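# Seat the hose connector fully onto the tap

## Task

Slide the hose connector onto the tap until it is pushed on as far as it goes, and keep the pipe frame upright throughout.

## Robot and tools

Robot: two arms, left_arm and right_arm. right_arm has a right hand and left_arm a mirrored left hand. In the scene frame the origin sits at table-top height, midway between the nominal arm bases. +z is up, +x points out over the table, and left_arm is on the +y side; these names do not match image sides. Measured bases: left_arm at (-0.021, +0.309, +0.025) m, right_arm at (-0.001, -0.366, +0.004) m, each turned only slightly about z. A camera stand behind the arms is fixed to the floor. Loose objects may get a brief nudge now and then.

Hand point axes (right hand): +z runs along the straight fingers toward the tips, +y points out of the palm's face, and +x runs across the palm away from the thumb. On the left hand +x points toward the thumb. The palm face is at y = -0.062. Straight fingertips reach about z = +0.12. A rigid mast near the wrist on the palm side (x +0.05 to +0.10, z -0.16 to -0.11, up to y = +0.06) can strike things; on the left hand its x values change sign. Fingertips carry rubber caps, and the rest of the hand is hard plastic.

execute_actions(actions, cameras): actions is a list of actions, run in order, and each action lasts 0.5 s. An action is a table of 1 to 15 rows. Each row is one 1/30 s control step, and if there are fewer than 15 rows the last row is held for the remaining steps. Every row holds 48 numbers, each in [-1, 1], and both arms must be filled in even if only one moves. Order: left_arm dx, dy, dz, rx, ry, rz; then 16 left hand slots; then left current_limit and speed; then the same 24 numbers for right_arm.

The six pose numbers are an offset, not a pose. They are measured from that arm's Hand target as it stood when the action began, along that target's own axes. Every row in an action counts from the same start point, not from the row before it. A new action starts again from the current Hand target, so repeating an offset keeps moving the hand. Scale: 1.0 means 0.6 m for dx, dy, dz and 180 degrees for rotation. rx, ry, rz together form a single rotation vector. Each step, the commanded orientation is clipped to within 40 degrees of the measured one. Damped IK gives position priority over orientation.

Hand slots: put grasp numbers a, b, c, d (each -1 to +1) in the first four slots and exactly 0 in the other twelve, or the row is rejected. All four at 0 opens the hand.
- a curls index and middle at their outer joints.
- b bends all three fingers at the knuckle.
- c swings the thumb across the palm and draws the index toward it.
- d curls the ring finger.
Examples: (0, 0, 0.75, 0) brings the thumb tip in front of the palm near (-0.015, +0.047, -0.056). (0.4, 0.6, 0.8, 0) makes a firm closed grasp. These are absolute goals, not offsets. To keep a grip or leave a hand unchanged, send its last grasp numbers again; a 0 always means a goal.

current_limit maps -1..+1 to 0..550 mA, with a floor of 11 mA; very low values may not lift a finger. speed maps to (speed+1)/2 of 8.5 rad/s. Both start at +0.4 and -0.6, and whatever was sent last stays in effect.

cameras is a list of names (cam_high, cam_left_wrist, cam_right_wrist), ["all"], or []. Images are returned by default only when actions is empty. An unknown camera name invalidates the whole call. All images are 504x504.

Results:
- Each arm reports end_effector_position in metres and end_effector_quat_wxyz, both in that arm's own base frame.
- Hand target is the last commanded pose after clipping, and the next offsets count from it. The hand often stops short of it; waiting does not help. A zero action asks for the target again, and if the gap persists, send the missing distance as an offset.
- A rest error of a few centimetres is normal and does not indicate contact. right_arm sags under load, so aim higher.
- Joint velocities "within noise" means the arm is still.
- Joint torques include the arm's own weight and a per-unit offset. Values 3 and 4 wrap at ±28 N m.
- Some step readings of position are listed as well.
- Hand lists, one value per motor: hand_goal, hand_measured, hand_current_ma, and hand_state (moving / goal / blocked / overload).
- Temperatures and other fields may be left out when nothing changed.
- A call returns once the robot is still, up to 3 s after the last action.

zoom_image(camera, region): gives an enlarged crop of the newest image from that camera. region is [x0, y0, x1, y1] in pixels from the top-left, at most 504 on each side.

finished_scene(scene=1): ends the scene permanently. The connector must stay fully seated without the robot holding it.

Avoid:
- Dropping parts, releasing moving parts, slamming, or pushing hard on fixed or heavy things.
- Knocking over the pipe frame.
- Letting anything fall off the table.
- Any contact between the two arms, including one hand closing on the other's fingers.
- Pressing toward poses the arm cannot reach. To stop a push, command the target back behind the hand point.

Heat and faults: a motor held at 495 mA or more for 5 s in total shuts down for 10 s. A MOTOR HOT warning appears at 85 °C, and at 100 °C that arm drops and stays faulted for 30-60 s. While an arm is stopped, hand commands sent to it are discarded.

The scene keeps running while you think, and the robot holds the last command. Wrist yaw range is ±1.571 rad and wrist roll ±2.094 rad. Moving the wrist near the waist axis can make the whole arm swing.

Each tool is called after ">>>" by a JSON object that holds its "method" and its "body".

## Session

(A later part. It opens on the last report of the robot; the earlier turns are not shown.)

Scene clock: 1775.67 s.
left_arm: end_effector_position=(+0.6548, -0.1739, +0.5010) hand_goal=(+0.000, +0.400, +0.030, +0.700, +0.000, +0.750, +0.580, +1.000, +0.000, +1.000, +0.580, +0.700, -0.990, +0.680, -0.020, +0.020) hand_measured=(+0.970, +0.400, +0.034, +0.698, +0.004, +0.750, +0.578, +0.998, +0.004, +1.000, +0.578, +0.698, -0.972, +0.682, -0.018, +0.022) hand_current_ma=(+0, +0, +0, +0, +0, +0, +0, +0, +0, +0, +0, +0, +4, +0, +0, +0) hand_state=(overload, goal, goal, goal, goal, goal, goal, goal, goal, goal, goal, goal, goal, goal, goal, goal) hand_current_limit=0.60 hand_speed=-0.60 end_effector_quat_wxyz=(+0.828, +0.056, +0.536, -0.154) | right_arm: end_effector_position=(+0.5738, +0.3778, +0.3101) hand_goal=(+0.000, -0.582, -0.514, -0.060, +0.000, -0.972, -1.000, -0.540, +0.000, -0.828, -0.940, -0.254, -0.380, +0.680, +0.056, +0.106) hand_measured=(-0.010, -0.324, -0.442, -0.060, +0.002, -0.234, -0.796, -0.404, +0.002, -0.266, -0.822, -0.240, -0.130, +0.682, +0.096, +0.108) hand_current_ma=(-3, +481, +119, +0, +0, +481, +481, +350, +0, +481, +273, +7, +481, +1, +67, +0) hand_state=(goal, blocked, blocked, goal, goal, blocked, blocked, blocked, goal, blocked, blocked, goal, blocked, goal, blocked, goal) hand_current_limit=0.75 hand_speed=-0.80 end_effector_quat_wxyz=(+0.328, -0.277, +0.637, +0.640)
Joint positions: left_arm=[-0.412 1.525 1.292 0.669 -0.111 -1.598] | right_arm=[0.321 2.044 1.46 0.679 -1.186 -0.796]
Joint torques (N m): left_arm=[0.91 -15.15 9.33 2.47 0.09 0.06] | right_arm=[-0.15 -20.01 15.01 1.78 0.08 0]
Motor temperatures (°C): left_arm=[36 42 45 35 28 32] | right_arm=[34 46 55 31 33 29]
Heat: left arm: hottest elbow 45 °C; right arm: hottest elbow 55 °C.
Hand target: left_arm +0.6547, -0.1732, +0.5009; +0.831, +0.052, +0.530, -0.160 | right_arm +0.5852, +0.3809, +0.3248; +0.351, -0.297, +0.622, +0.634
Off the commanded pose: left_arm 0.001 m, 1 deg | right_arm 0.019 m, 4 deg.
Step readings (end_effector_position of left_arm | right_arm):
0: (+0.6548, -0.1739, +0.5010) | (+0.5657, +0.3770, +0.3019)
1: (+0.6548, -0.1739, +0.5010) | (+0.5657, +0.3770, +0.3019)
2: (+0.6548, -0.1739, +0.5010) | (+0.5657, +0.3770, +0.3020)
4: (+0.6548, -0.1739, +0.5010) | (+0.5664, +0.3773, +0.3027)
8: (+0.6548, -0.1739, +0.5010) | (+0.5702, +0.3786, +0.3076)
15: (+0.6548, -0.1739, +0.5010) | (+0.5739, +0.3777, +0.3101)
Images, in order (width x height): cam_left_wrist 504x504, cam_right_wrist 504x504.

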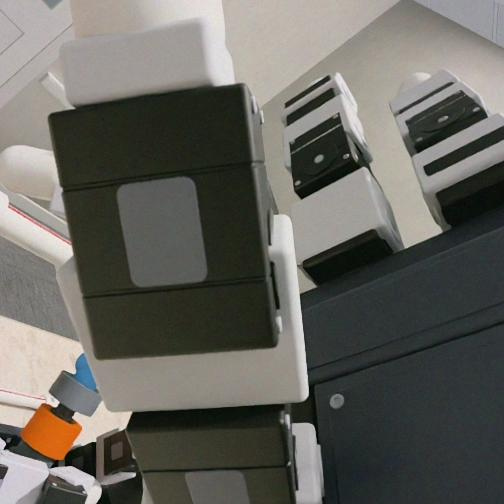

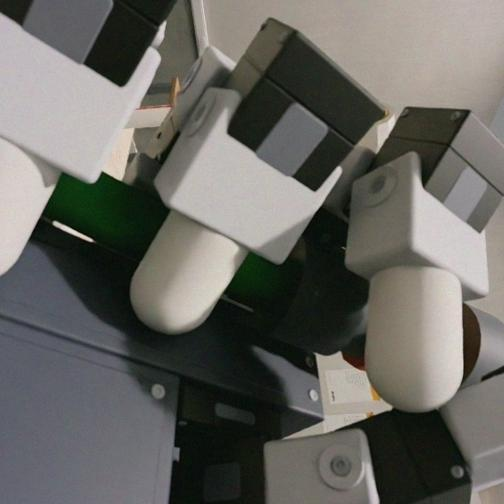

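>>> {"method": "execute_actions", "body": {"actions": [[[0,0,0,0,0,0,0,0,1,0,0,0,0,0,0,0,0,0,0,0,0,0,0.6,-0.6,0.0011,0.0011,-0.0022,-0.0053,0.0052,0,1,0.95,0.7,0.95,0,0,0,0,0,0,0,0,0,0,0,0,0.75,-0.8],[0,0,0,0,0,0,0,0,1,0,0,0,0,0,0,0,0,0,0,0,0,0,0.6,-0.6,0.0022,0.0022,-0.0045,-0.0106,0.0104,0,1,0.95,0.7,0.95,0,0,0,0,0,0,0,0,0,0,0,0,0.75,-0.8],[0,0,0,0,0,0,0,0,1,0,0,0,0,0,0,0,0,0,0,0,0,0,0.6,-0.6,0.0033,0.0033,-0.0067,-0.0159,0.0156,0,1,0.95,0.7,0.95,0,0,0,0,0,0,0,0,0,0,0,0,0.75,-0.8]]], "cameras": ["cam_left_wrist"]}}

>>> {"method": "zoom_image", "body": {"camera": "cam_left_wrist", "region": [4, 384, 104, 484]}}

Scene clock: 1777.73 s.
left_arm: end_effector_position=(+0.6548, -0.1739, +0.5010) hand_goal=(+0.000, +0.400, +0.030, +0.700, +0.000, +0.750, +0.580, +1.000, +0.000, +1.000, +0.580, +0.700, -0.990, +0.680, -0.020, +0.020) hand_measured=(+0.970, +0.400, +0.034, +0.698, +0.004, +0.750, +0.578, +0.998, +0.004, +1.000, +0.578, +0.698, -0.972, +0.682, -0.018, +0.022) hand_current_ma=(+0, +0, +0, +0, +0, +0, +0, +0, +0, +0, +0, +0, +4, +0, +0, +0) hand_state=(overload, goal, goal, goal, goal, goal, goal, goal, goal, goal, goal, goal, goal, goal, goal, goal) hand_current_limit=0.60 hand_speed=-0.60 end_effector_quat_wxyz=(+0.828, +0.056, +0.536, -0.154) | right_arm: end_effector_position=(+0.5714, +0.3742, +0.3099) hand_goal=(+0.000, -0.582, -0.514, -0.060, +0.000, -0.972, -1.000, -0.540, +0.000, -0.828, -0.940, -0.254, -0.380, +0.680, +0.056, +0.106) hand_measured=(-0.010, -0.324, -0.442, -0.060, +0.002, -0.234, -0.796, -0.404, +0.002, -0.266, -0.822, -0.240, -0.130, +0.682, +0.096, +0.108) hand_current_ma=(-4, +481, +119, +0, +0, +481, +481, +350, +0, +481, +273, +7, +481, +1, +67, +0) hand_state=(goal, blocked, blocked, goal, goal, blocked, blocked, blocked, goal, blocked, blocked, goal, blocked, goal, blocked, goal) hand_current_limit=0.75 hand_speed=-0.80 end_effector_quat_wxyz=(+0.306, -0.301, +0.629, +0.649)
Joint positions: left_arm=[-0.412 1.525 1.292 0.669 -0.111 -1.598] | right_arm=[0.315 2.062 1.494 0.661 -1.26 -0.799]
Joint torques (N m): left_arm=[0.91 -15.15 9.32 2.48 0.09 0.06] | right_arm=[-0.09 -20.19 15.02 1.5 0 0.01]
Motor temperatures (°C): left_arm=[36 42 45 35 28 32] | right_arm=[34 46 55 31 33 29]
Heat: left arm: hottest elbow 45 °C; right arm: hottest elbow 55 °C.
Hand target: left_arm +0.6547, -0.1732, +0.5009; +0.831, +0.052, +0.530, -0.160 | right_arm +0.5822, +0.3771, +0.3240; +0.328, -0.321, +0.615, +0.642
Off the commanded pose: left_arm 0.001 m, 1 deg | right_arm 0.018 m, 4 deg.
Step readings (end_effector_position of left_arm | right_arm):
0: (+0.6548, -0.1739, +0.5010) | (+0.5738, +0.3778, +0.3101)
1: (+0.6548, -0.1739, +0.5010) | (+0.5736, +0.3778, +0.3098)
2: (+0.6548, -0.1739, +0.5010) | (+0.5732, +0.3775, +0.3100)
4: (+0.6548, -0.1739, +0.5010) | (+0.5716, +0.3764, +0.3096)
8: (+0.6548, -0.1739, +0.5010) | (+0.5716, +0.3741, +0.3101)
15: (+0.6548, -0.1739, +0.5010) | (+0.5714, +0.3741, +0.3097)
Images, in order (width x height): cam_left_wrist 504x504.

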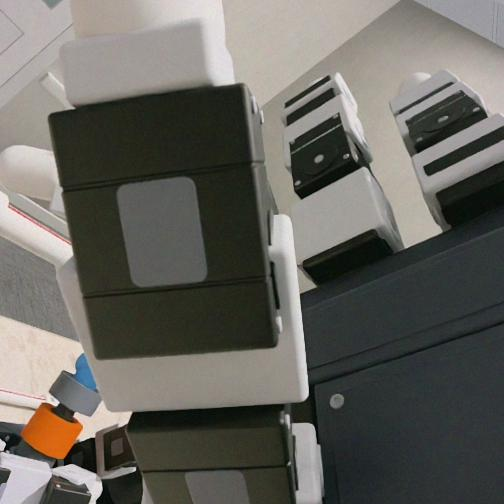

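Scaled by 5.040 from the camera's 504x504 image, which has a finer 720x720 frame.

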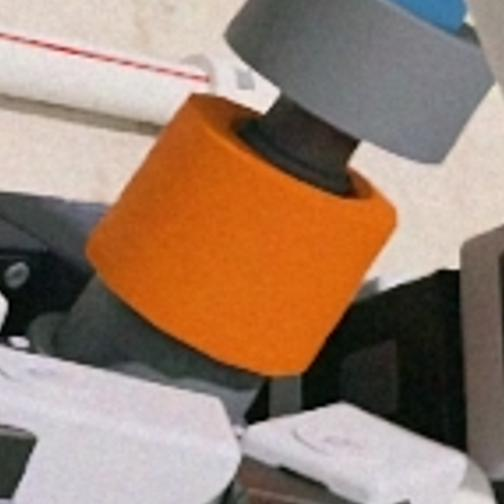

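>>> {"method": "execute_actions", "body": {"actions": [[[0,0,0,0,0,0,0,0,1,0,0,0,0,0,0,0,0,0,0,0,0,0,0.6,-0.6,-0.0049,0.0007,0.0009,-0.0002,-0.0002,-0.0009,1,0.95,0.7,0.95,0,0,0,0,0,0,0,0,0,0,0,0,0.75,-0.8],[0,0,0,0,0,0,0,0,1,0,0,0,0,0,0,0,0,0,0,0,0,0,0.6,-0.6,-0.0098,0.0015,0.0018,-0.0004,-0.0004,-0.0018,1,0.95,0.7,0.95,0,0,0,0,0,0,0,0,0,0,0,0,0.75,-0.8],[0,0,0,0,0,0,0,0,1,0,0,0,0,0,0,0,0,0,0,0,0,0,0.6,-0.6,-0.0147,0.0022,0.0027,-0.0006,-0.0006,-0.0027,1,0.95,0.7,0.95,0,0,0,0,0,0,0,0,0,0,0,0,0.75,-0.8],[0,0,0,0,0,0,0,0,1,0,0,0,0,0,0,0,0,0,0,0,0,0,0.6,-0.6,-0.0196,0.003,0.0036,-0.0008,-0.0009,-0.0036,1,0.95,0.7,0.95,0,0,0,0,0,0,0,0,0,0,0,0,0.75,-0.8],[0,0,0,0,0,0,0,0,1,0,0,0,0,0,0,0,0,0,0,0,0,0,0.6,-0.6,-0.0245,0.0037,0.0045,-0.001,-0.0011,-0.0045,1,0.95,0.7,0.95,0,0,0,0,0,0,0,0,0,0,0,0,0.75,-0.8]]], "cameras": ["cam_left_wrist","cam_high"]}}

>>> {"method": "zoom_image", "body": {"camera": "cam_left_wrist", "region": [4, 384, 104, 484]}}

Scene clock: 1779.43 s.
left_arm: end_effector_position=(+0.6548, -0.1739, +0.5010) hand_goal=(+0.000, +0.400, +0.030, +0.700, +0.000, +0.750, +0.580, +1.000, +0.000, +1.000, +0.580, +0.700, -0.990, +0.680, -0.020, +0.020) hand_measured=(+0.970, +0.400, +0.034, +0.698, +0.004, +0.750, +0.578, +0.998, +0.004, +1.000, +0.578, +0.698, -0.972, +0.682, -0.018, +0.022) hand_current_ma=(+0, +0, +0, +0, +0, +0, +0, +0, +0, +0, +0, +0, +4, +0, +0, +0) hand_state=(overload, goal, goal, goal, goal, goal, goal, goal, goal, goal, goal, goal, goal, goal, goal, goal) hand_current_limit=0.60 hand_speed=-0.60 end_effector_quat_wxyz=(+0.828, +0.056, +0.536, -0.154) | right_arm: end_effector_position=(+0.5762, +0.3760, +0.3110) hand_goal=(+0.000, -0.582, -0.514, -0.060, +0.000, -0.972, -1.000, -0.540, +0.000, -0.828, -0.940, -0.254, -0.380, +0.680, +0.056, +0.106) hand_measured=(-0.010, -0.324, -0.442, -0.060, +0.002, -0.234, -0.796, -0.404, +0.002, -0.266, -0.822, -0.240, -0.130, +0.682, +0.096, +0.108) hand_current_ma=(-4, +481, +119, +0, +0, +481, +481, +350, +0, +481, +273, +7, +481, +1, +67, +0) hand_state=(goal, blocked, blocked, goal, goal, blocked, blocked, blocked, goal, blocked, blocked, goal, blocked, goal, blocked, goal) hand_current_limit=0.75 hand_speed=-0.80 end_effector_quat_wxyz=(+0.303, -0.303, +0.629, +0.648)
Joint positions: left_arm=[-0.412 1.525 1.292 0.669 -0.111 -1.598] | right_arm=[0.315 2.071 1.518 0.636 -1.265 -0.807]
Joint torques (N m): left_arm=[0.91 -15.15 9.35 2.47 0.09 0.06] | right_arm=[-0.09 -21.3 16.32 1.81 0.24 0.15]
Motor temperatures (°C): left_arm=[36 42 45 35 28 32] | right_arm=[34 46 55 31 33 29]
Heat: left arm: hottest elbow 45 °C; right arm: hottest elbow 55 °C.
Hand target: left_arm +0.6547, -0.1732, +0.5009; +0.831, +0.052, +0.530, -0.160 | right_arm +0.5889, +0.3794, +0.3373; +0.333, -0.324, +0.611, +0.641
Off the commanded pose: left_arm 0.001 m, 1 deg | right_arm 0.029 m, 5 deg.
Step readings (end_effector_position of left_arm | right_arm):
0: (+0.6548, -0.1739, +0.5010) | (+0.5714, +0.3742, +0.3099)
1: (+0.6548, -0.1739, +0.5010) | (+0.5714, +0.3742, +0.3099)
2: (+0.6548, -0.1739, +0.5010) | (+0.5714, +0.3742, +0.3098)
4: (+0.6548, -0.1739, +0.5010) | (+0.5717, +0.3743, +0.3101)
8: (+0.6548, -0.1739, +0.5010) | (+0.5735, +0.3750, +0.3106)
15: (+0.6548, -0.1739, +0.5010) | (+0.5760, +0.3759, +0.3110)
Images, in order (width x height): cam_high 504x504, cam_left_wrist 504x504.

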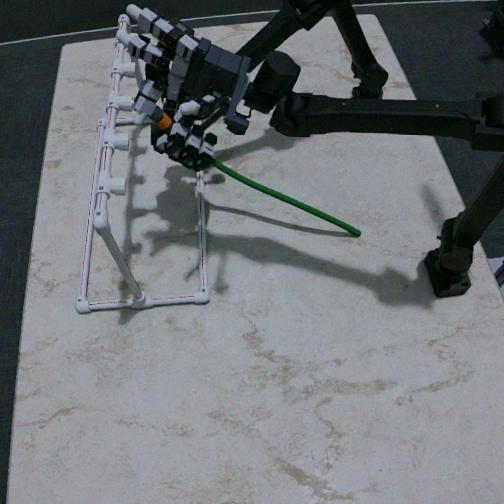

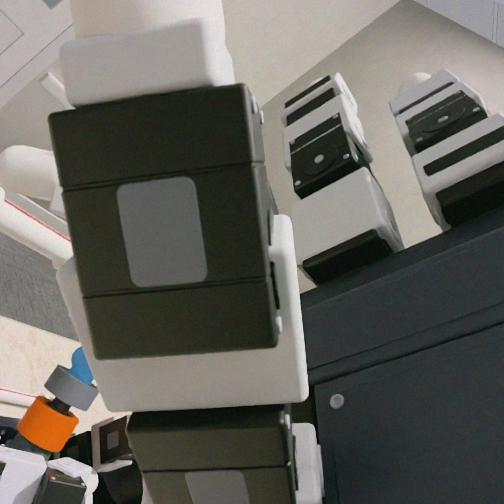

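Scaled by 5.040 from the camera's 504x504 image, which has a finer 720x720 frame.

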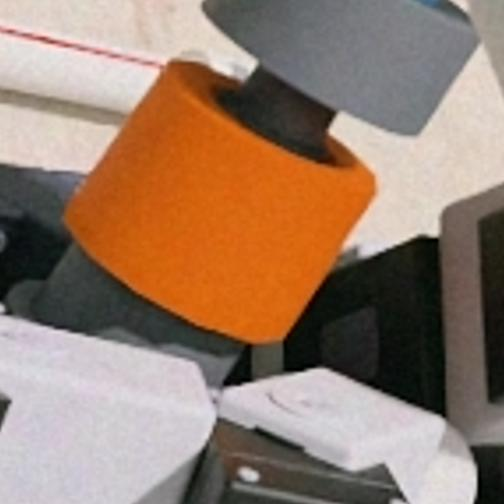

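>>> {"method": "execute_actions", "body": {"actions": [[[0,0,0,0,0,0,0,0,1,0,0,0,0,0,0,0,0,0,0,0,0,0,0.6,-0.6,0.0008,0.0008,-0.0016,-0.004,0.0039,0,1,0.95,0.7,0.95,0,0,0,0,0,0,0,0,0,0,0,0,0.75,-0.8],[0,0,0,0,0,0,0,0,1,0,0,0,0,0,0,0,0,0,0,0,0,0,0.6,-0.6,0.0017,0.0017,-0.0033,-0.008,0.0078,0,1,0.95,0.7,0.95,0,0,0,0,0,0,0,0,0,0,0,0,0.75,-0.8]],[[0,0,0,0,0,0,0,0,1,0,0,0,0,0,0,0,0,0,0,0,0,0,0.6,-0.6,-0.0008,-0.0008,0.0016,0.004,-0.0039,0,1,0.95,0.7,0.95,0,0,0,0,0,0,0,0,0,0,0,0,0.75,-0.8],[0,0,0,0,0,0,0,0,1,0,0,0,0,0,0,0,0,0,0,0,0,0,0.6,-0.6,-0.0017,-0.0017,0.0033,0.008,-0.0078,0,1,0.95,0.7,0.95,0,0,0,0,0,0,0,0,0,0,0,0,0.75,-0.8],[0,0,0,0,0,0,0,0,1,0,0,0,0,0,0,0,0,0,0,0,0,0,0.6,-0.6,-0.0025,-0.0025,0.005,0.012,-0.0117,0,1,0.95,0.7,0.95,0,0,0,0,0,0,0,0,0,0,0,0,0.75,-0.8],[0,0,0,0,0,0,0,0,1,0,0,0,0,0,0,0,0,0,0,0,0,0,0.6,-0.6,-0.0034,-0.0034,0.0066,0.016,-0.0156,0,1,0.95,0.7,0.95,0,0,0,0,0,0,0,0,0,0,0,0,0.75,-0.8]],[[0,0,0,0,0,0,0,0,1,0,0,0,0,0,0,0,0,0,0,0,0,0,0.6,-0.6,0.0008,0.0008,-0.0016,-0.004,0.0039,0,1,0.95,0.7,0.95,0,0,0,0,0,0,0,0,0,0,0,0,0.75,-0.8],[0,0,0,0,0,0,0,0,1,0,0,0,0,0,0,0,0,0,0,0,0,0,0.6,-0.6,0.0017,0.0017,-0.0033,-0.008,0.0078,0,1,0.95,0.7,0.95,0,0,0,0,0,0,0,0,0,0,0,0,0.75,-0.8]]], "cameras": ["cam_left_wrist"]}}

>>> {"method": "zoom_image", "body": {"camera": "cam_left_wrist", "region": [4, 374, 104, 474]}}

Scene clock: 1782.77 s.
left_arm: end_effector_position=(+0.6548, -0.1739, +0.5010) hand_goal=(+0.000, +0.400, +0.030, +0.700, +0.000, +0.750, +0.580, +1.000, +0.000, +1.000, +0.580, +0.700, -0.990, +0.680, -0.020, +0.020) hand_measured=(+0.970, +0.400, +0.034, +0.698, +0.004, +0.750, +0.578, +0.998, +0.004, +1.000, +0.578, +0.698, -0.972, +0.682, -0.018, +0.022) hand_current_ma=(+0, +0, +0, +0, +0, +0, +0, +0, +0, +0, +0, +0, +4, +0, +0, +0) hand_state=(overload, goal, goal, goal, goal, goal, goal, goal, goal, goal, goal, goal, goal, goal, goal, goal) hand_current_limit=0.60 hand_speed=-0.60 end_effector_quat_wxyz=(+0.828, +0.056, +0.536, -0.154) | right_arm: end_effector_position=(+0.5824, +0.3780, +0.3115) hand_goal=(+0.000, -0.582, -0.514, -0.060, +0.000, -0.972, -1.000, -0.540, +0.000, -0.828, -0.940, -0.254, -0.380, +0.680, +0.056, +0.106) hand_measured=(-0.010, -0.324, -0.442, -0.060, +0.002, -0.234, -0.796, -0.404, +0.002, -0.266, -0.822, -0.240, -0.130, +0.682, +0.096, +0.108) hand_current_ma=(-4, +481, +119, +0, +0, +481, +481, +350, +0, +481, +273, +7, +481, +1, +67, +0) hand_state=(goal, blocked, blocked, goal, goal, blocked, blocked, blocked, goal, blocked, blocked, goal, blocked, goal, blocked, goal) hand_current_limit=0.75 hand_speed=-0.80 end_effector_quat_wxyz=(+0.309, -0.300, +0.631, +0.646)
Joint positions: left_arm=[-0.412 1.525 1.292 0.669 -0.111 -1.598] | right_arm=[0.315 2.08 1.536 0.625 -1.253 -0.813]
Joint torques (N m): left_arm=[0.97 -15.15 9.33 2.47 0.09 0.06] | right_arm=[-0.15 -22.07 15.02 1.83 -0.32 0.1]
Motor temperatures (°C): left_arm=[36 41 45 35 28 32] | right_arm=[34 46 56 31 33 29]
Heat: left arm: hottest elbow 45 °C; right arm: hottest elbow 56 °C.
Hand target: left_arm +0.6547, -0.1732, +0.5009; +0.831, +0.052, +0.530, -0.160 | right_arm +0.5887, +0.3795, +0.3372; +0.333, -0.324, +0.611, +0.641
Off the commanded pose: left_arm 0.001 m, 1 deg | right_arm 0.027 m, 5 deg.
Step readings (end_effector_position of left_arm | right_arm):
0: (+0.6548, -0.1739, +0.5010) | (+0.5762, +0.3760, +0.3110)
1: (+0.6548, -0.1739, +0.5010) | (+0.5761, +0.3760, +0.3110)
2: (+0.6548, -0.1739, +0.5010) | (+0.5758, +0.3759, +0.3111)
4: (+0.6548, -0.1739, +0.5010) | (+0.5748, +0.3757, +0.3112)
8: (+0.6548, -0.1739, +0.5010) | (+0.5745, +0.3757, +0.3110)
15: (+0.6548, -0.1739, +0.5010) | (+0.5745, +0.3757, +0.3109)
16: (+0.6548, -0.1739, +0.5010) | (+0.5745, +0.3757, +0.3108)
17: (+0.6548, -0.1739, +0.5010) | (+0.5747, +0.3757, +0.3108)
19: (+0.6548, -0.1739, +0.5010) | (+0.5771, +0.3765, +0.3109)
23: (+0.6548, -0.1739, +0.5010) | (+0.5840, +0.3784, +0.3115)
30: (+0.6548, -0.1739, +0.5010) | (+0.5855, +0.3788, +0.3116)
31: (+0.6548, -0.1739, +0.5010) | (+0.5855, +0.3788, +0.3116)
32: (+0.6548, -0.1739, +0.5010) | (+0.5854, +0.3788, +0.3116)
34: (+0.6548, -0.1739, +0.5010) | (+0.5839, +0.3784, +0.3114)
38: (+0.6548, -0.1739, +0.5010) | (+0.5826, +0.3781, +0.3115)
45: (+0.6548, -0.1739, +0.5010) | (+0.5825, +0.3781, +0.3115)
Images, in order (width x height): cam_left_wrist 504x504.

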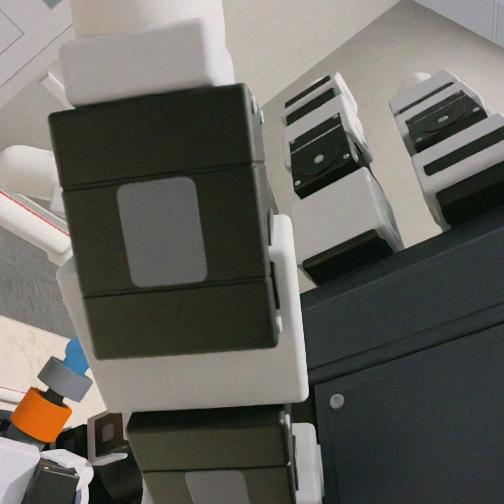

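Scaled by 5.040 from the camera's 504x504 image, which has a finer 720x720 frame.

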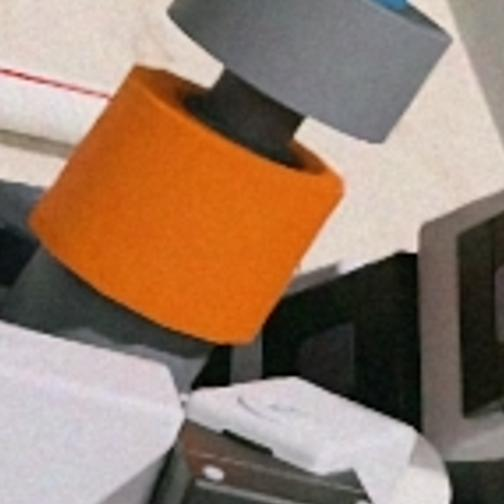

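>>> {"method": "execute_actions", "body": {"actions": [], "cameras": ["cam_high"]}}

>>> {"method": "zoom_image", "body": {"camera": "cam_high", "region": [70, 60, 170, 160]}}

>>> {"method": "zoom_image", "body": {"camera": "cam_high", "region": [70, 120, 230, 320]}}

Scene clock: 1784.87 s.
left_arm: end_effector_position=(+0.6548, -0.1739, +0.5010) hand_goal=(+0.000, +0.400, +0.030, +0.700, +0.000, +0.750, +0.580, +1.000, +0.000, +1.000, +0.580, +0.700, -0.990, +0.680, -0.020, +0.020) hand_measured=(+0.970, +0.400, +0.034, +0.698, +0.004, +0.750, +0.578, +0.998, +0.004, +1.000, +0.578, +0.698, -0.972, +0.682, -0.018, +0.022) hand_current_ma=(+0, +0, +0, +0, +0, +0, +0, +0, +0, +0, +0, +0, +4, +0, +0, +0) hand_state=(overload, goal, goal, goal, goal, goal, goal, goal, goal, goal, goal, goal, goal, goal, goal, goal) hand_current_limit=0.60 hand_speed=-0.60 end_effector_quat_wxyz=(+0.828, +0.056, +0.536, -0.154) | right_arm: end_effector_position=(+0.5824, +0.3780, +0.3115) hand_goal=(+0.000, -0.582, -0.514, -0.060, +0.000, -0.972, -1.000, -0.540, +0.000, -0.828, -0.940, -0.254, -0.380, +0.680, +0.056, +0.106) hand_measured=(-0.010, -0.324, -0.442, -0.060, +0.002, -0.234, -0.796, -0.404, +0.002, -0.266, -0.822, -0.240, -0.130, +0.682, +0.096, +0.108) hand_current_ma=(-4, +481, +119, +0, +0, +481, +481, +350, +0, +481, +273, +7, +481, +1, +67, +0) hand_state=(goal, blocked, blocked, goal, goal, blocked, blocked, blocked, goal, blocked, blocked, goal, blocked, goal, blocked, goal) hand_current_limit=0.75 hand_speed=-0.80 end_effector_quat_wxyz=(+0.309, -0.300, +0.631, +0.646)
Joint positions: left_arm=[-0.412 1.525 1.292 0.669 -0.111 -1.598] | right_arm=[0.315 2.08 1.536 0.625 -1.253 -0.813]
Joint velocities: within noise
Joint torques (N m): left_arm=[0.97 -15.21 9.35 2.48 0.09 0.06] | right_arm=[-0.15 -22.12 15.01 1.81 -0.32 0.09]
Motor temperatures (°C): left_arm=[36 41 45 35 28 32] | right_arm=[34 46 57 31 33 29]
Heat: left arm: hottest elbow 45 °C; right arm: hottest elbow 57 °C.
Hand target: left_arm +0.6547, -0.1732, +0.5009; +0.831, +0.052, +0.530, -0.160 | right_arm +0.5887, +0.3795, +0.3372; +0.333, -0.324, +0.611, +0.641
Off the commanded pose: left_arm 0.001 m, 1 deg | right_arm 0.027 m, 5 deg.
Images, in order (width x height): cam_high 504x504.

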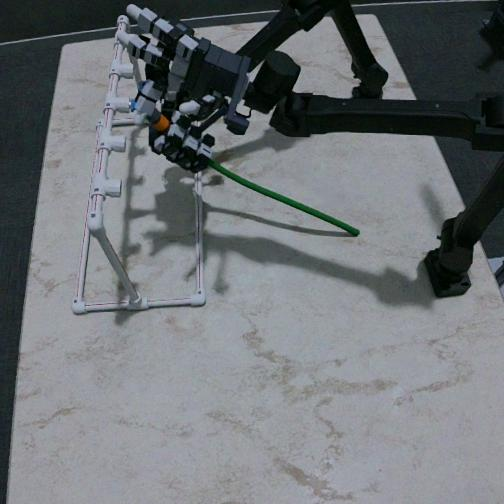

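Scaled by 5.040 from the camera's 504x504 image, which has a finer 720x720 frame.

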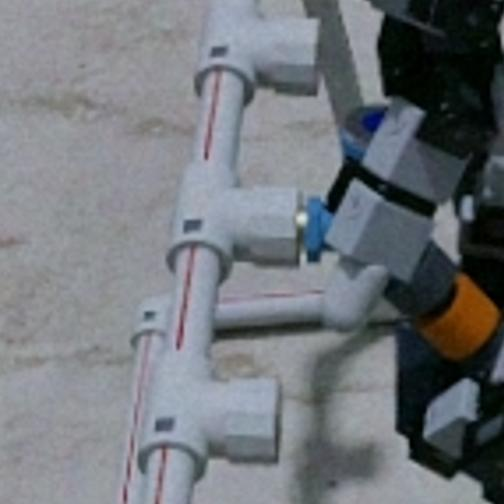

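Scaled by 2.520 from the camera's 504x504 image, which has a finer 720x720 frame.

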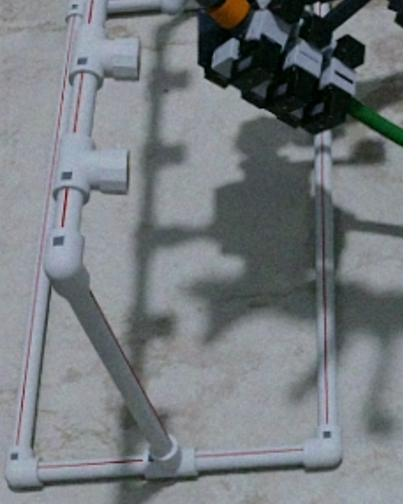

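>>> {"method": "execute_actions", "body": {"actions": [[[-0.0399,0,0.0173,0.0211,0.0079,-0.0028,0,0,1,0,0,0,0,0,0,0,0,0,0,0,0,0,0.6,-0.6,0,0,0,0,0,0,1,0.95,0.7,0.95,0,0,0,0,0,0,0,0,0,0,0,0,0.75,-0.8],[-0.0798,0,0.0346,0.0422,0.0158,-0.0056,0,0,1,0,0,0,0,0,0,0,0,0,0,0,0,0,0.6,-0.6,0,0,0,0,0,0,1,0.95,0.7,0.95,0,0,0,0,0,0,0,0,0,0,0,0,0.75,-0.8],[-0.1197,0,0.0519,0.0632,0.0236,-0.0085,0,0,1,0,0,0,0,0,0,0,0,0,0,0,0,0,0.6,-0.6,0,0,0,0,0,0,1,0.95,0.7,0.95,0,0,0,0,0,0,0,0,0,0,0,0,0.75,-0.8],[-0.1596,0,0.0692,0.0843,0.0315,-0.0113,0,0,1,0,0,0,0,0,0,0,0,0,0,0,0,0,0.6,-0.6,0,0,0,0,0,0,1,0.95,0.7,0.95,0,0,0,0,0,0,0,0,0,0,0,0,0.75,-0.8],[-0.1995,0,0.0865,0.1054,0.0394,-0.0141,0,0,1,0,0,0,0,0,0,0,0,0,0,0,0,0,0.6,-0.6,0,0,0,0,0,0,1,0.95,0.7,0.95,0,0,0,0,0,0,0,0,0,0,0,0,0.75,-0.8]],[[0.0057,0.0128,0.0276,0.0211,0.0079,-0.0028,0,0,1,0,0,0,0,0,0,0,0,0,0,0,0,0,0.6,-0.6,0,0,0,0,0,0,1,0.95,0.7,0.95,0,0,0,0,0,0,0,0,0,0,0,0,0.75,-0.8],[0.0115,0.0255,0.0552,0.0422,0.0158,-0.0056,0,0,1,0,0,0,0,0,0,0,0,0,0,0,0,0,0.6,-0.6,0,0,0,0,0,0,1,0.95,0.7,0.95,0,0,0,0,0,0,0,0,0,0,0,0,0.75,-0.8],[0.0172,0.0383,0.0828,0.0632,0.0236,-0.0085,0,0,1,0,0,0,0,0,0,0,0,0,0,0,0,0,0.6,-0.6,0,0,0,0,0,0,1,0.95,0.7,0.95,0,0,0,0,0,0,0,0,0,0,0,0,0.75,-0.8],[0.023,0.051,0.1104,0.0843,0.0315,-0.0113,0,0,1,0,0,0,0,0,0,0,0,0,0,0,0,0,0.6,-0.6,0,0,0,0,0,0,1,0.95,0.7,0.95,0,0,0,0,0,0,0,0,0,0,0,0,0.75,-0.8],[0.0287,0.0638,0.138,0.1054,0.0394,-0.0141,0,0,1,0,0,0,0,0,0,0,0,0,0,0,0,0,0.6,-0.6,0,0,0,0,0,0,1,0.95,0.7,0.95,0,0,0,0,0,0,0,0,0,0,0,0,0.75,-0.8]]], "cameras": ["cam_high","cam_left_wrist"]}}

Scene clock: 1788.60 s.
left_arm: end_effector_position=(+0.7526, -0.1780, +0.5896) hand_goal=(+0.000, +0.400, +0.030, +0.700, +0.000, +0.750, +0.580, +1.000, +0.000, +1.000, +0.580, +0.700, -0.990, +0.680, -0.020, +0.020) hand_measured=(+0.984, +0.400, +0.032, +0.698, +0.004, +0.750, +0.578, +0.998, +0.004, +1.000, +0.578, +0.698, -0.976, +0.682, -0.018, +0.022) hand_current_ma=(+0, +0, +0, +0, +0, +0, +0, +0, +0, +0, +0, +0, +3, +0, +0, +0) hand_state=(overload, goal, goal, goal, goal, goal, goal, goal, goal, goal, goal, goal, goal, goal, goal, goal) hand_current_limit=0.60 hand_speed=-0.60 end_effector_quat_wxyz=(+0.676, +0.304, +0.569, -0.354) | right_arm: end_effector_position=(+0.5824, +0.3780, +0.3115) hand_goal=(+0.000, -0.582, -0.514, -0.060, +0.000, -0.972, -1.000, -0.540, +0.000, -0.828, -0.940, -0.254, -0.380, +0.680, +0.056, +0.106) hand_measured=(-0.010, -0.324, -0.442, -0.060, +0.002, -0.234, -0.796, -0.404, +0.002, -0.266, -0.822, -0.240, -0.130, +0.682, +0.096, +0.108) hand_current_ma=(-4, +481, +119, +0, +0, +481, +481, +350, +0, +481, +273, +7, +481, +1, +67, +0) hand_state=(goal, blocked, blocked, goal, goal, blocked, blocked, blocked, goal, blocked, blocked, goal, blocked, goal, blocked, goal) hand_current_limit=0.75 hand_speed=-0.80 end_effector_quat_wxyz=(+0.309, -0.300, +0.631, +0.646)
Joint positions: left_arm=[-0.138 1.71 1.89 0.066 0.821 -1.744] | right_arm=[0.315 2.08 1.536 0.625 -1.253 -0.813]
Joint torques (N m): left_arm=[0.38 -19.84 15.42 1.57 -0.18 0.09] | right_arm=[-0.15 -22.07 15.02 1.87 -0.33 0.09]
Motor temperatures (°C): left_arm=[36 41 45 35 28 32] | right_arm=[34 46 57 31 33 29]
Heat: left arm: hottest elbow 45 °C; right arm: hottest elbow 57 °C.
Hand target: left_arm +0.7430, -0.1817, +0.6422; +0.691, +0.315, +0.548, -0.352 | right_arm +0.5887, +0.3795, +0.3372; +0.333, -0.324, +0.611, +0.641
Off the commanded pose: left_arm 0.054 m, 3 deg | right_arm 0.027 m, 5 deg.
Step readings (end_effector_position of left_arm | right_arm):
0: (+0.6548, -0.1739, +0.5010) | (+0.5824, +0.3780, +0.3115)
1: (+0.6549, -0.1746, +0.5011) | (+0.5824, +0.3780, +0.3115)
2: (+0.6558, -0.1776, +0.5015) | (+0.5824, +0.3780, +0.3115)
4: (+0.6588, -0.1864, +0.4997) | (+0.5824, +0.3780, +0.3115)
8: (+0.6564, -0.1937, +0.5013) | (+0.5824, +0.3780, +0.3115)
15: (+0.6438, -0.1570, +0.5865) | (+0.5824, +0.3780, +0.3115)
16: (+0.6421, -0.1555, +0.5975) | (+0.5824, +0.3780, +0.3115)
17: (+0.6408, -0.1577, +0.6079) | (+0.5824, +0.3780, +0.3115)
19: (+0.6421, -0.1669, +0.6230) | (+0.5824, +0.3780, +0.3115)
23: (+0.6678, -0.1854, +0.6412) | (+0.5824, +0.3780, +0.3115)
30: (+0.7389, -0.1747, +0.5942) | (+0.5824, +0.3780, +0.3115)
Images, in order (width x height): cam_high 504x504, cam_left_wrist 504x504.

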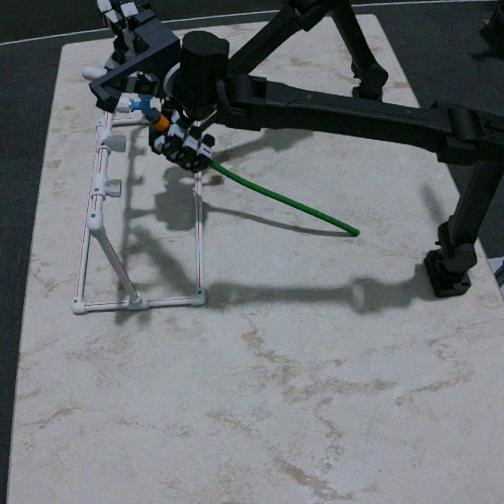

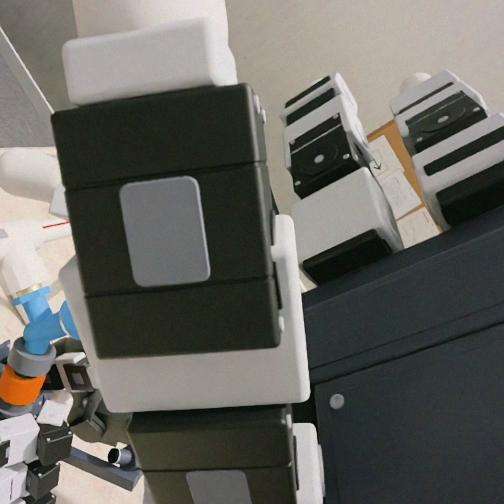

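>>> {"method": "execute_actions", "body": {"actions": [[[0.0091,0.0143,0.0406,0.0211,0.0079,-0.0028,0,0,1,0,0,0,0,0,0,0,0,0,0,0,0,0,0.6,-0.6,0,0,0,0,0,0,1,0.95,0.7,0.95,0,0,0,0,0,0,0,0,0,0,0,0,0.75,-0.8],[0.0181,0.0287,0.0813,0.0422,0.0158,-0.0056,0,0,1,0,0,0,0,0,0,0,0,0,0,0,0,0,0.6,-0.6,0,0,0,0,0,0,1,0.95,0.7,0.95,0,0,0,0,0,0,0,0,0,0,0,0,0.75,-0.8],[0.0272,0.043,0.1219,0.0632,0.0236,-0.0085,0,0,1,0,0,0,0,0,0,0,0,0,0,0,0,0,0.6,-0.6,0,0,0,0,0,0,1,0.95,0.7,0.95,0,0,0,0,0,0,0,0,0,0,0,0,0.75,-0.8],[0.0362,0.0574,0.1626,0.0843,0.0315,-0.0113,0,0,1,0,0,0,0,0,0,0,0,0,0,0,0,0,0.6,-0.6,0,0,0,0,0,0,1,0.95,0.7,0.95,0,0,0,0,0,0,0,0,0,0,0,0,0.75,-0.8],[0.0453,0.0717,0.2032,0.1054,0.0394,-0.0141,0,0,1,0,0,0,0,0,0,0,0,0,0,0,0,0,0.6,-0.6,0,0,0,0,0,0,1,0.95,0.7,0.95,0,0,0,0,0,0,0,0,0,0,0,0,0.75,-0.8]]], "cameras": ["cam_high","cam_left_wrist"]}}

Scene clock: 1790.87 s.
left_arm: end_effector_position=(+0.8531, -0.2577, +0.5863) hand_goal=(+0.000, +0.400, +0.030, +0.700, +0.000, +0.750, +0.580, +1.000, +0.000, +1.000, +0.580, +0.700, -0.990, +0.680, -0.020, +0.020) hand_measured=(+0.990, +0.400, +0.032, +0.698, +0.004, +0.750, +0.578, +0.998, +0.004, +1.000, +0.578, +0.698, -0.976, +0.682, -0.018, +0.022) hand_current_ma=(+0, +0, +0, +0, +0, +0, +0, +0, +0, +0, +0, +0, +3, +0, +0, +0) hand_state=(overload, goal, goal, goal, goal, goal, goal, goal, goal, goal, goal, goal, goal, goal, goal, goal) hand_current_limit=0.60 hand_speed=-0.60 end_effector_quat_wxyz=(+0.636, +0.386, +0.514, -0.428) | right_arm: end_effector_position=(+0.5824, +0.3780, +0.3115) hand_goal=(+0.000, -0.582, -0.514, -0.060, +0.000, -0.972, -1.000, -0.540, +0.000, -0.828, -0.940, -0.254, -0.380, +0.680, +0.056, +0.106) hand_measured=(-0.010, -0.324, -0.442, -0.060, +0.002, -0.234, -0.796, -0.404, +0.002, -0.266, -0.822, -0.240, -0.130, +0.682, +0.096, +0.108) hand_current_ma=(-4, +481, +119, +0, +0, +481, +481, +350, +0, +481, +273, +7, +481, +1, +67, +0) hand_state=(goal, blocked, blocked, goal, goal, blocked, blocked, blocked, goal, blocked, blocked, goal, blocked, goal, blocked, goal) hand_current_limit=0.75 hand_speed=-0.80 end_effector_quat_wxyz=(+0.309, -0.300, +0.631, +0.646)
Joint positions: left_arm=[-0.168 2.239 2.681 -0.09 1.041 -1.826] | right_arm=[0.315 2.08 1.536 0.625 -1.253 -0.813]
Joint torques (N m): left_arm=[0.44 -26.99 13.96 1.47 -0.46 0.03] | right_arm=[-0.03 -22.3 15.04 1.81 -0.32 0.09]
Motor temperatures (°C): left_arm=[36 42 46 35 28 32] | right_arm=[34 46 58 31 33 29]
Heat: left arm: hottest elbow 46 °C; right arm: hottest elbow 58 °C.
Hand target: left_arm +0.8481, -0.2617, +0.6426; +0.587, +0.433, +0.530, -0.432 | right_arm +0.5887, +0.3795, +0.3372; +0.333, -0.324, +0.611, +0.641
Off the commanded pose: left_arm 0.056 m, 8 deg | right_arm 0.027 m, 5 deg.
Step readings (end_effector_position of left_arm | right_arm):
0: (+0.7526, -0.1780, +0.5896) | (+0.5824, +0.3780, +0.3115)
1: (+0.7522, -0.1785, +0.5900) | (+0.5824, +0.3780, +0.3115)
2: (+0.7515, -0.1813, +0.5906) | (+0.5824, +0.3780, +0.3115)
4: (+0.7531, -0.1913, +0.5996) | (+0.5824, +0.3780, +0.3115)
8: (+0.7725, -0.2205, +0.6328) | (+0.5824, +0.3780, +0.3115)
15: (+0.8254, -0.2515, +0.6110) | (+0.5824, +0.3780, +0.3115)
Images, in order (width x height): cam_high 504x504, cam_left_wrist 504x504.

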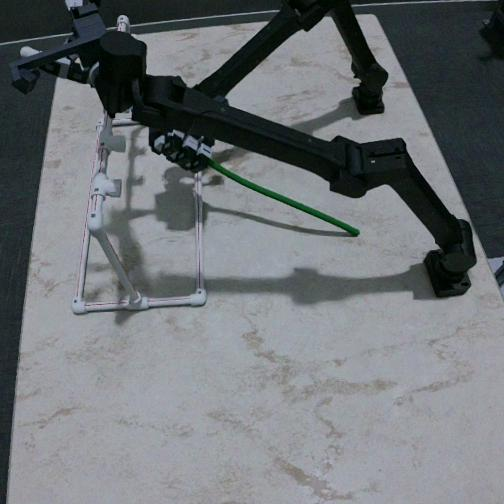

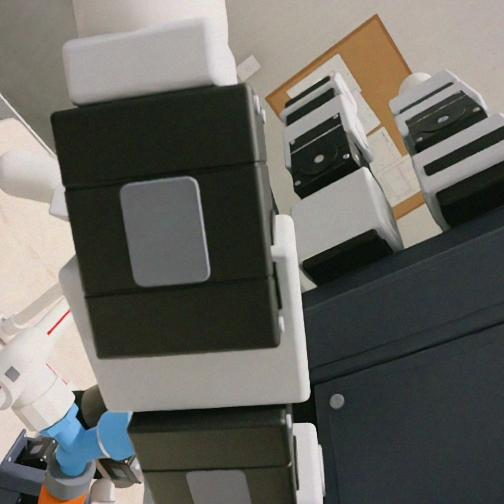

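>>> {"method": "execute_actions", "body": {"actions": [[[0,0,0,0,0,0,0,0,0,0,0,0,0,0,0,0,0,0,0,0,0,0,0.6,-0.6,0,0,0,0,0,0,1,0.95,0.7,0.95,0,0,0,0,0,0,0,0,0,0,0,0,0.75,-0.8]]], "cameras": ["cam_high","cam_left_wrist"]}}

>>> {"method": "zoom_image", "body": {"camera": "cam_high", "region": [70, 60, 170, 160]}}

Scene clock: 1793.07 s.
left_arm: end_effector_position=(+0.8580, -0.2579, +0.6097) hand_goal=(+0.000, +0.750, +0.580, +0.700, +0.000, +0.750, +0.580, +0.700, +0.000, +0.750, +0.580, +0.700, +0.710, +0.680, +0.230, +0.170) hand_measured=(+0.990, +0.748, +0.576, +0.698, +0.004, +0.750, +0.578, +0.702, +0.004, +0.754, +0.578, +0.698, +0.708, +0.682, +0.228, +0.168) hand_current_ma=(+0, +0, +0, +0, +0, +0, +0, +0, +0, +0, +0, +0, +0, +0, +0, +0) hand_state=(overload, goal, goal, goal, goal, goal, goal, goal, goal, goal, goal, goal, goal, goal, goal, goal) hand_current_limit=0.60 hand_speed=-0.60 end_effector_quat_wxyz=(+0.662, +0.368, +0.506, -0.412) | right_arm: end_effector_position=(+0.5824, +0.3780, +0.3115) hand_goal=(+0.000, -0.582, -0.514, -0.060, +0.000, -0.972, -1.000, -0.540, +0.000, -0.828, -0.940, -0.254, -0.380, +0.680, +0.056, +0.106) hand_measured=(-0.010, -0.324, -0.442, -0.060, +0.002, -0.234, -0.796, -0.404, +0.002, -0.266, -0.822, -0.240, -0.130, +0.682, +0.096, +0.108) hand_current_ma=(-4, +481, +119, +0, +0, +481, +481, +350, +0, +481, +273, +7, +481, +1, +67, +0) hand_state=(goal, blocked, blocked, goal, goal, blocked, blocked, blocked, goal, blocked, blocked, goal, blocked, goal, blocked, goal) hand_current_limit=0.75 hand_speed=-0.80 end_effector_quat_wxyz=(+0.309, -0.300, +0.631, +0.646)
Joint positions: left_arm=[-0.18 2.324 2.873 -0.156 0.97 -1.828] | right_arm=[0.315 2.08 1.536 0.625 -1.253 -0.813]
Joint torques (N m): left_arm=[0.32 -25.11 13.39 2.18 -0.52 0.03] | right_arm=[-0.09 -22.18 14.99 1.84 -0.33 0.09]
Motor temperatures (°C): left_arm=[36 42 47 35 28 32] | right_arm=[34 46 58 31 33 29]
Heat: left arm: hottest elbow 47 °C; right arm: hottest elbow 58 °C.
Hand target: left_arm +0.8481, -0.2618, +0.6424; +0.586, +0.433, +0.531, -0.432 | right_arm +0.5887, +0.3795, +0.3372; +0.333, -0.324, +0.611, +0.641
Off the commanded pose: left_arm 0.035 m, 12 deg | right_arm 0.027 m, 5 deg.
elbow stopped short (left arm): the move would have taken joint 3 (elbow) straighter than the controller allows.
Step readings (end_effector_position of left_arm | right_arm):
0: (+0.8531, -0.2577, +0.5863) | (+0.5824, +0.3780, +0.3115)
1: (+0.8527, -0.2577, +0.5872) | (+0.5824, +0.3780, +0.3115)
2: (+0.8526, -0.2577, +0.5879) | (+0.5824, +0.3780, +0.3115)
4: (+0.8515, -0.2576, +0.5956) | (+0.5824, +0.3780, +0.3115)
8: (+0.8488, -0.2544, +0.6144) | (+0.5824, +0.3780, +0.3115)
15: (+0.8488, -0.2511, +0.6269) | (+0.5824, +0.3780, +0.3115)
Images, in order (width x height): cam_high 504x504, cam_left_wrist 504x504.

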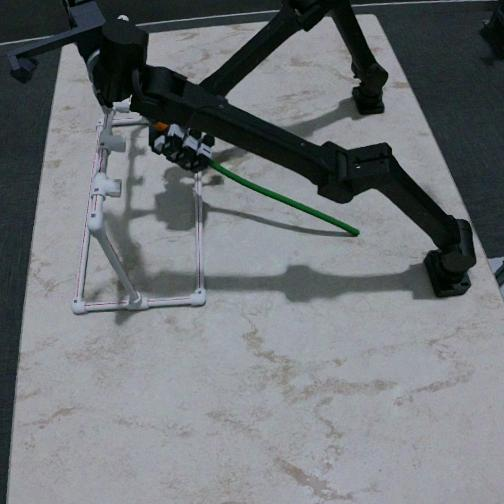

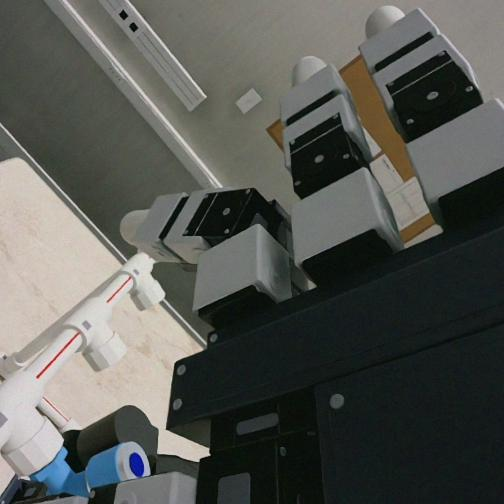

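Scaled by 5.040 from the camera's 504x504 image, which has a finer 720x720 frame.

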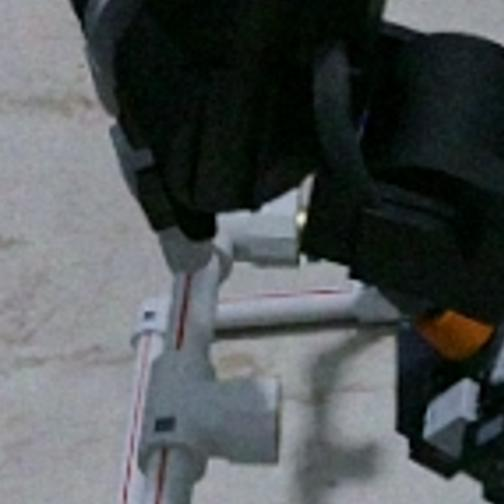

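>>> {"method": "execute_actions", "body": {"actions": [[[0.025,0,-0.0064,0,0,0,0,0,0,0,0,0,0,0,0,0,0,0,0,0,0,0,0.6,-0.6,0,0,0,0,0,0,1,0.95,0.7,0.95,0,0,0,0,0,0,0,0,0,0,0,0,0.75,-0.8],[0.05,0,-0.0128,0,0,0,0,0,0,0,0,0,0,0,0,0,0,0,0,0,0,0,0.6,-0.6,0,0,0,0,0,0,1,0.95,0.7,0.95,0,0,0,0,0,0,0,0,0,0,0,0,0.75,-0.8],[0.075,0,-0.0191,0,0,0,0,0,0,0,0,0,0,0,0,0,0,0,0,0,0,0,0.6,-0.6,0,0,0,0,0,0,1,0.95,0.7,0.95,0,0,0,0,0,0,0,0,0,0,0,0,0.75,-0.8],[0.0987,0,-0.0255,0,0,0,0,0,0,0,0,0,0,0,0,0,0,0,0,0,0,0,0.6,-0.6,0,0,0,0,0,0,1,0.95,0.7,0.95,0,0,0,0,0,0,0,0,0,0,0,0,0.75,-0.8]]], "cameras": ["cam_high","cam_left_wrist"]}}

>>> {"method": "zoom_image", "body": {"camera": "cam_high", "region": [70, 60, 170, 160]}}

Scene clock: 1795.07 s.
left_arm: end_effector_position=(+0.8552, -0.2513, +0.5578) hand_goal=(+0.000, +0.750, +0.580, +0.700, +0.000, +0.750, +0.580, +0.700, +0.000, +0.750, +0.580, +0.700, +0.710, +0.680, +0.230, +0.170) hand_measured=(+0.990, +0.748, +0.576, +0.698, +0.004, +0.750, +0.578, +0.702, +0.004, +0.752, +0.578, +0.698, +0.708, +0.682, +0.228, +0.168) hand_current_ma=(+0, +0, +0, +0, +0, +0, +0, +0, +0, +0, +0, +0, +0, +0, +0, +0) hand_state=(overload, goal, goal, goal, goal, goal, goal, goal, goal, goal, goal, goal, goal, goal, goal, goal) hand_current_limit=0.60 hand_speed=-0.60 end_effector_quat_wxyz=(+0.586, +0.413, +0.538, -0.443) | right_arm: end_effector_position=(+0.5824, +0.3780, +0.3115) hand_goal=(+0.000, -0.582, -0.514, -0.060, +0.000, -0.972, -1.000, -0.540, +0.000, -0.828, -0.940, -0.254, -0.380, +0.680, +0.056, +0.106) hand_measured=(-0.010, -0.324, -0.442, -0.060, +0.002, -0.234, -0.796, -0.404, +0.002, -0.266, -0.822, -0.240, -0.130, +0.682, +0.096, +0.108) hand_current_ma=(-4, +481, +119, +0, +0, +481, +481, +350, +0, +481, +273, +7, +481, +1, +67, +0) hand_state=(goal, blocked, blocked, goal, goal, blocked, blocked, blocked, goal, blocked, blocked, goal, blocked, goal, blocked, goal) hand_current_limit=0.75 hand_speed=-0.80 end_effector_quat_wxyz=(+0.309, -0.300, +0.631, +0.646)
Joint positions: left_arm=[-0.143 2.336 2.873 -0.341 1.151 -1.743] | right_arm=[0.315 2.08 1.536 0.625 -1.253 -0.813]
Joint torques (N m): left_arm=[0.85 -25.17 13.41 1.22 -0.18 0.26] | right_arm=[-0.09 -22.12 15.01 1.8 -0.33 0.09]
Motor temperatures (°C): left_arm=[36 42 47 35 28 32] | right_arm=[34 46 59 31 33 29]
Heat: left arm: hottest elbow 47 °C; right arm: hottest elbow 59 °C.
Hand target: left_arm +0.8481, -0.2496, +0.5826; +0.587, +0.433, +0.531, -0.432 | right_arm +0.5887, +0.3795, +0.3372; +0.333, -0.324, +0.611, +0.641
Off the commanded pose: left_arm 0.026 m, 3 deg | right_arm 0.027 m, 5 deg.
elbow stopped short (left arm): the move would have taken joint 3 (elbow) straighter than the controller allows.
Step readings (end_effector_position of left_arm | right_arm):
0: (+0.8580, -0.2579, +0.6097) | (+0.5824, +0.3780, +0.3115)
1: (+0.8579, -0.2580, +0.6096) | (+0.5824, +0.3780, +0.3115)
2: (+0.8569, -0.2592, +0.6093) | (+0.5824, +0.3780, +0.3115)
4: (+0.8517, -0.2651, +0.6043) | (+0.5824, +0.3780, +0.3115)
8: (+0.8452, -0.2690, +0.5886) | (+0.5824, +0.3780, +0.3115)
15: (+0.8496, -0.2573, +0.5676) | (+0.5824, +0.3780, +0.3115)
Images, in order (width x height): cam_high 504x504, cam_left_wrist 504x504.

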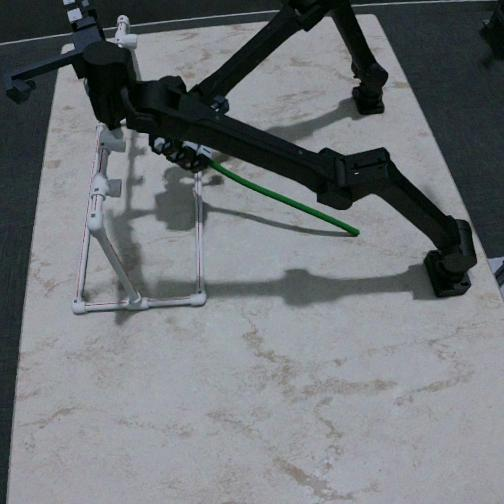

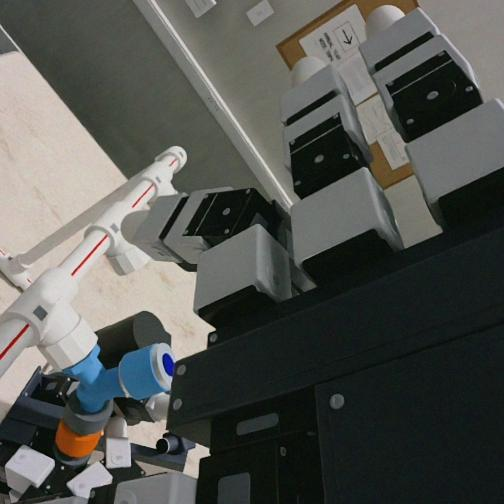

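Scaled by 5.040 from the camera's 504x504 image, which has a finer 720x720 frame.

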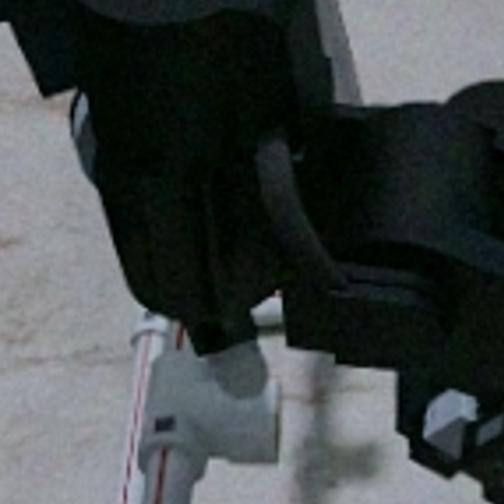

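>>> {"method": "zoom_image", "body": {"camera": "cam_left_wrist", "region": [30, 360, 130, 460]}}

Scaled by 5.040 from the camera's 504x504 image, which has a finer 720x720 frame.

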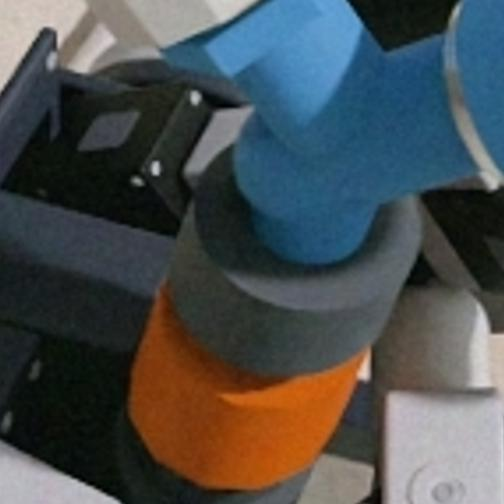

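>>> {"method": "execute_actions", "body": {"actions": [[[0.02,0,0.003,0,0.002,0,0,0,0,0,0,0,0,0,0,0,0,0,0,0,0,0,0.6,-0.6,0,0,0,0,0,0,1,0.95,0.7,0.95,0,0,0,0,0,0,0,0,0,0,0,0,0.75,-0.8],[0.04,0.001,0.006,0,0.004,0,0,0,0,0,0,0,0,0,0,0,0,0,0,0,0,0,0.6,-0.6,0,0,0,0,0,0,1,0.95,0.7,0.95,0,0,0,0,0,0,0,0,0,0,0,0,0.75,-0.8],[0.06,0.002,0.008,0,0.005,0,0,0,0,0,0,0,0,0,0,0,0,0,0,0,0,0,0.6,-0.6,0,0,0,0,0,0,1,0.95,0.7,0.95,0,0,0,0,0,0,0,0,0,0,0,0,0.75,-0.8],[0.075,0.003,0.01,0,0.006,0,0,0,0,0,0,0,0,0,0,0,0,0,0,0,0,0,0.6,-0.6,0,0,0,0,0,0,1,0.95,0.7,0.95,0,0,0,0,0,0,0,0,0,0,0,0,0.75,-0.8]]], "cameras": ["cam_high","cam_left_wrist"]}}

>>> {"method": "zoom_image", "body": {"camera": "cam_high", "region": [70, 60, 170, 160]}}

Scene clock: 1797.10 s.
left_arm: end_effector_position=(+0.8642, -0.2543, +0.5141) hand_goal=(+0.000, +0.750, +0.580, +0.700, +0.000, +0.750, +0.580, +0.700, +0.000, +0.750, +0.580, +0.700, +0.710, +0.680, +0.230, +0.170) hand_measured=(+0.990, +0.748, +0.576, +0.698, +0.004, +0.750, +0.578, +0.702, +0.004, +0.752, +0.578, +0.698, +0.708, +0.682, +0.232, +0.172) hand_current_ma=(+0, +0, +0, +0, +0, +0, +0, +0, +0, +0, +0, +0, +0, +0, +0, +0) hand_state=(overload, goal, goal, goal, goal, goal, goal, goal, goal, goal, goal, goal, goal, goal, goal, goal) hand_current_limit=0.60 hand_speed=-0.60 end_effector_quat_wxyz=(+0.566, +0.428, +0.553, -0.437) | right_arm: end_effector_position=(+0.5824, +0.3780, +0.3115) hand_goal=(+0.000, -0.582, -0.514, -0.060, +0.000, -0.972, -1.000, -0.540, +0.000, -0.828, -0.940, -0.254, -0.380, +0.680, +0.056, +0.106) hand_measured=(-0.010, -0.324, -0.442, -0.060, +0.002, -0.234, -0.796, -0.404, +0.002, -0.266, -0.822, -0.240, -0.130, +0.682, +0.096, +0.108) hand_current_ma=(-4, +481, +119, +0, +0, +481, +481, +350, +0, +481, +273, +7, +481, +1, +67, +0) hand_state=(goal, blocked, blocked, goal, goal, blocked, blocked, blocked, goal, blocked, blocked, goal, blocked, goal, blocked, goal) hand_current_limit=0.75 hand_speed=-0.80 end_effector_quat_wxyz=(+0.309, -0.300, +0.630, +0.646)
Joint positions: left_arm=[-0.143 2.308 2.751 -0.384 1.173 -1.624] | right_arm=[0.315 2.08 1.536 0.625 -1.253 -0.813]
Joint torques (N m): left_arm=[0.32 -28.4 8.27 2.14 -0.2 0.26] | right_arm=[-0.15 -22.24 15.01 1.81 -0.29 0.09]
Motor temperatures (°C): left_arm=[36 43 47 35 28 32] | right_arm=[34 46 59 31 33 29]
Heat: left arm: hottest elbow 47 °C; right arm: hottest elbow 59 °C.
Hand target: left_arm +0.8541, -0.2573, +0.5382; +0.581, +0.437, +0.536, -0.428 | right_arm +0.5887, +0.3795, +0.3372; +0.333, -0.324, +0.611, +0.641
Off the commanded pose: left_arm 0.026 m, 3 deg | right_arm 0.027 m, 5 deg.
Step readings (end_effector_position of left_arm | right_arm):
0: (+0.8552, -0.2513, +0.5579) | (+0.5824, +0.3780, +0.3115)
1: (+0.8551, -0.2513, +0.5578) | (+0.5824, +0.3780, +0.3115)
2: (+0.8549, -0.2516, +0.5569) | (+0.5824, +0.3780, +0.3115)
4: (+0.8539, -0.2526, +0.5551) | (+0.5824, +0.3780, +0.3115)
8: (+0.8555, -0.2544, +0.5439) | (+0.5824, +0.3780, +0.3115)
15: (+0.8670, -0.2553, +0.5104) | (+0.5824, +0.3780, +0.3115)
Images, in order (width x height): cam_high 504x504, cam_left_wrist 504x504.

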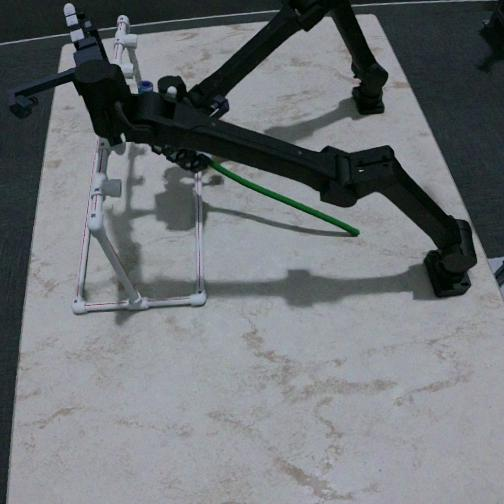

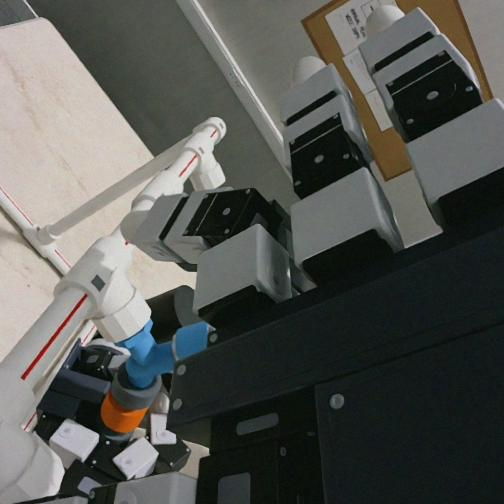

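Scaled by 5.040 from the camera's 504x504 image, which has a finer 720x720 frame.

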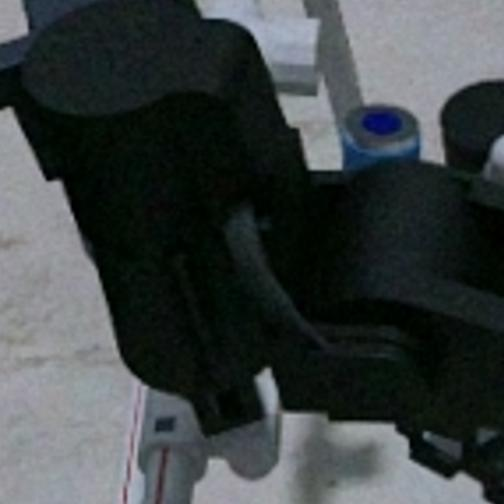

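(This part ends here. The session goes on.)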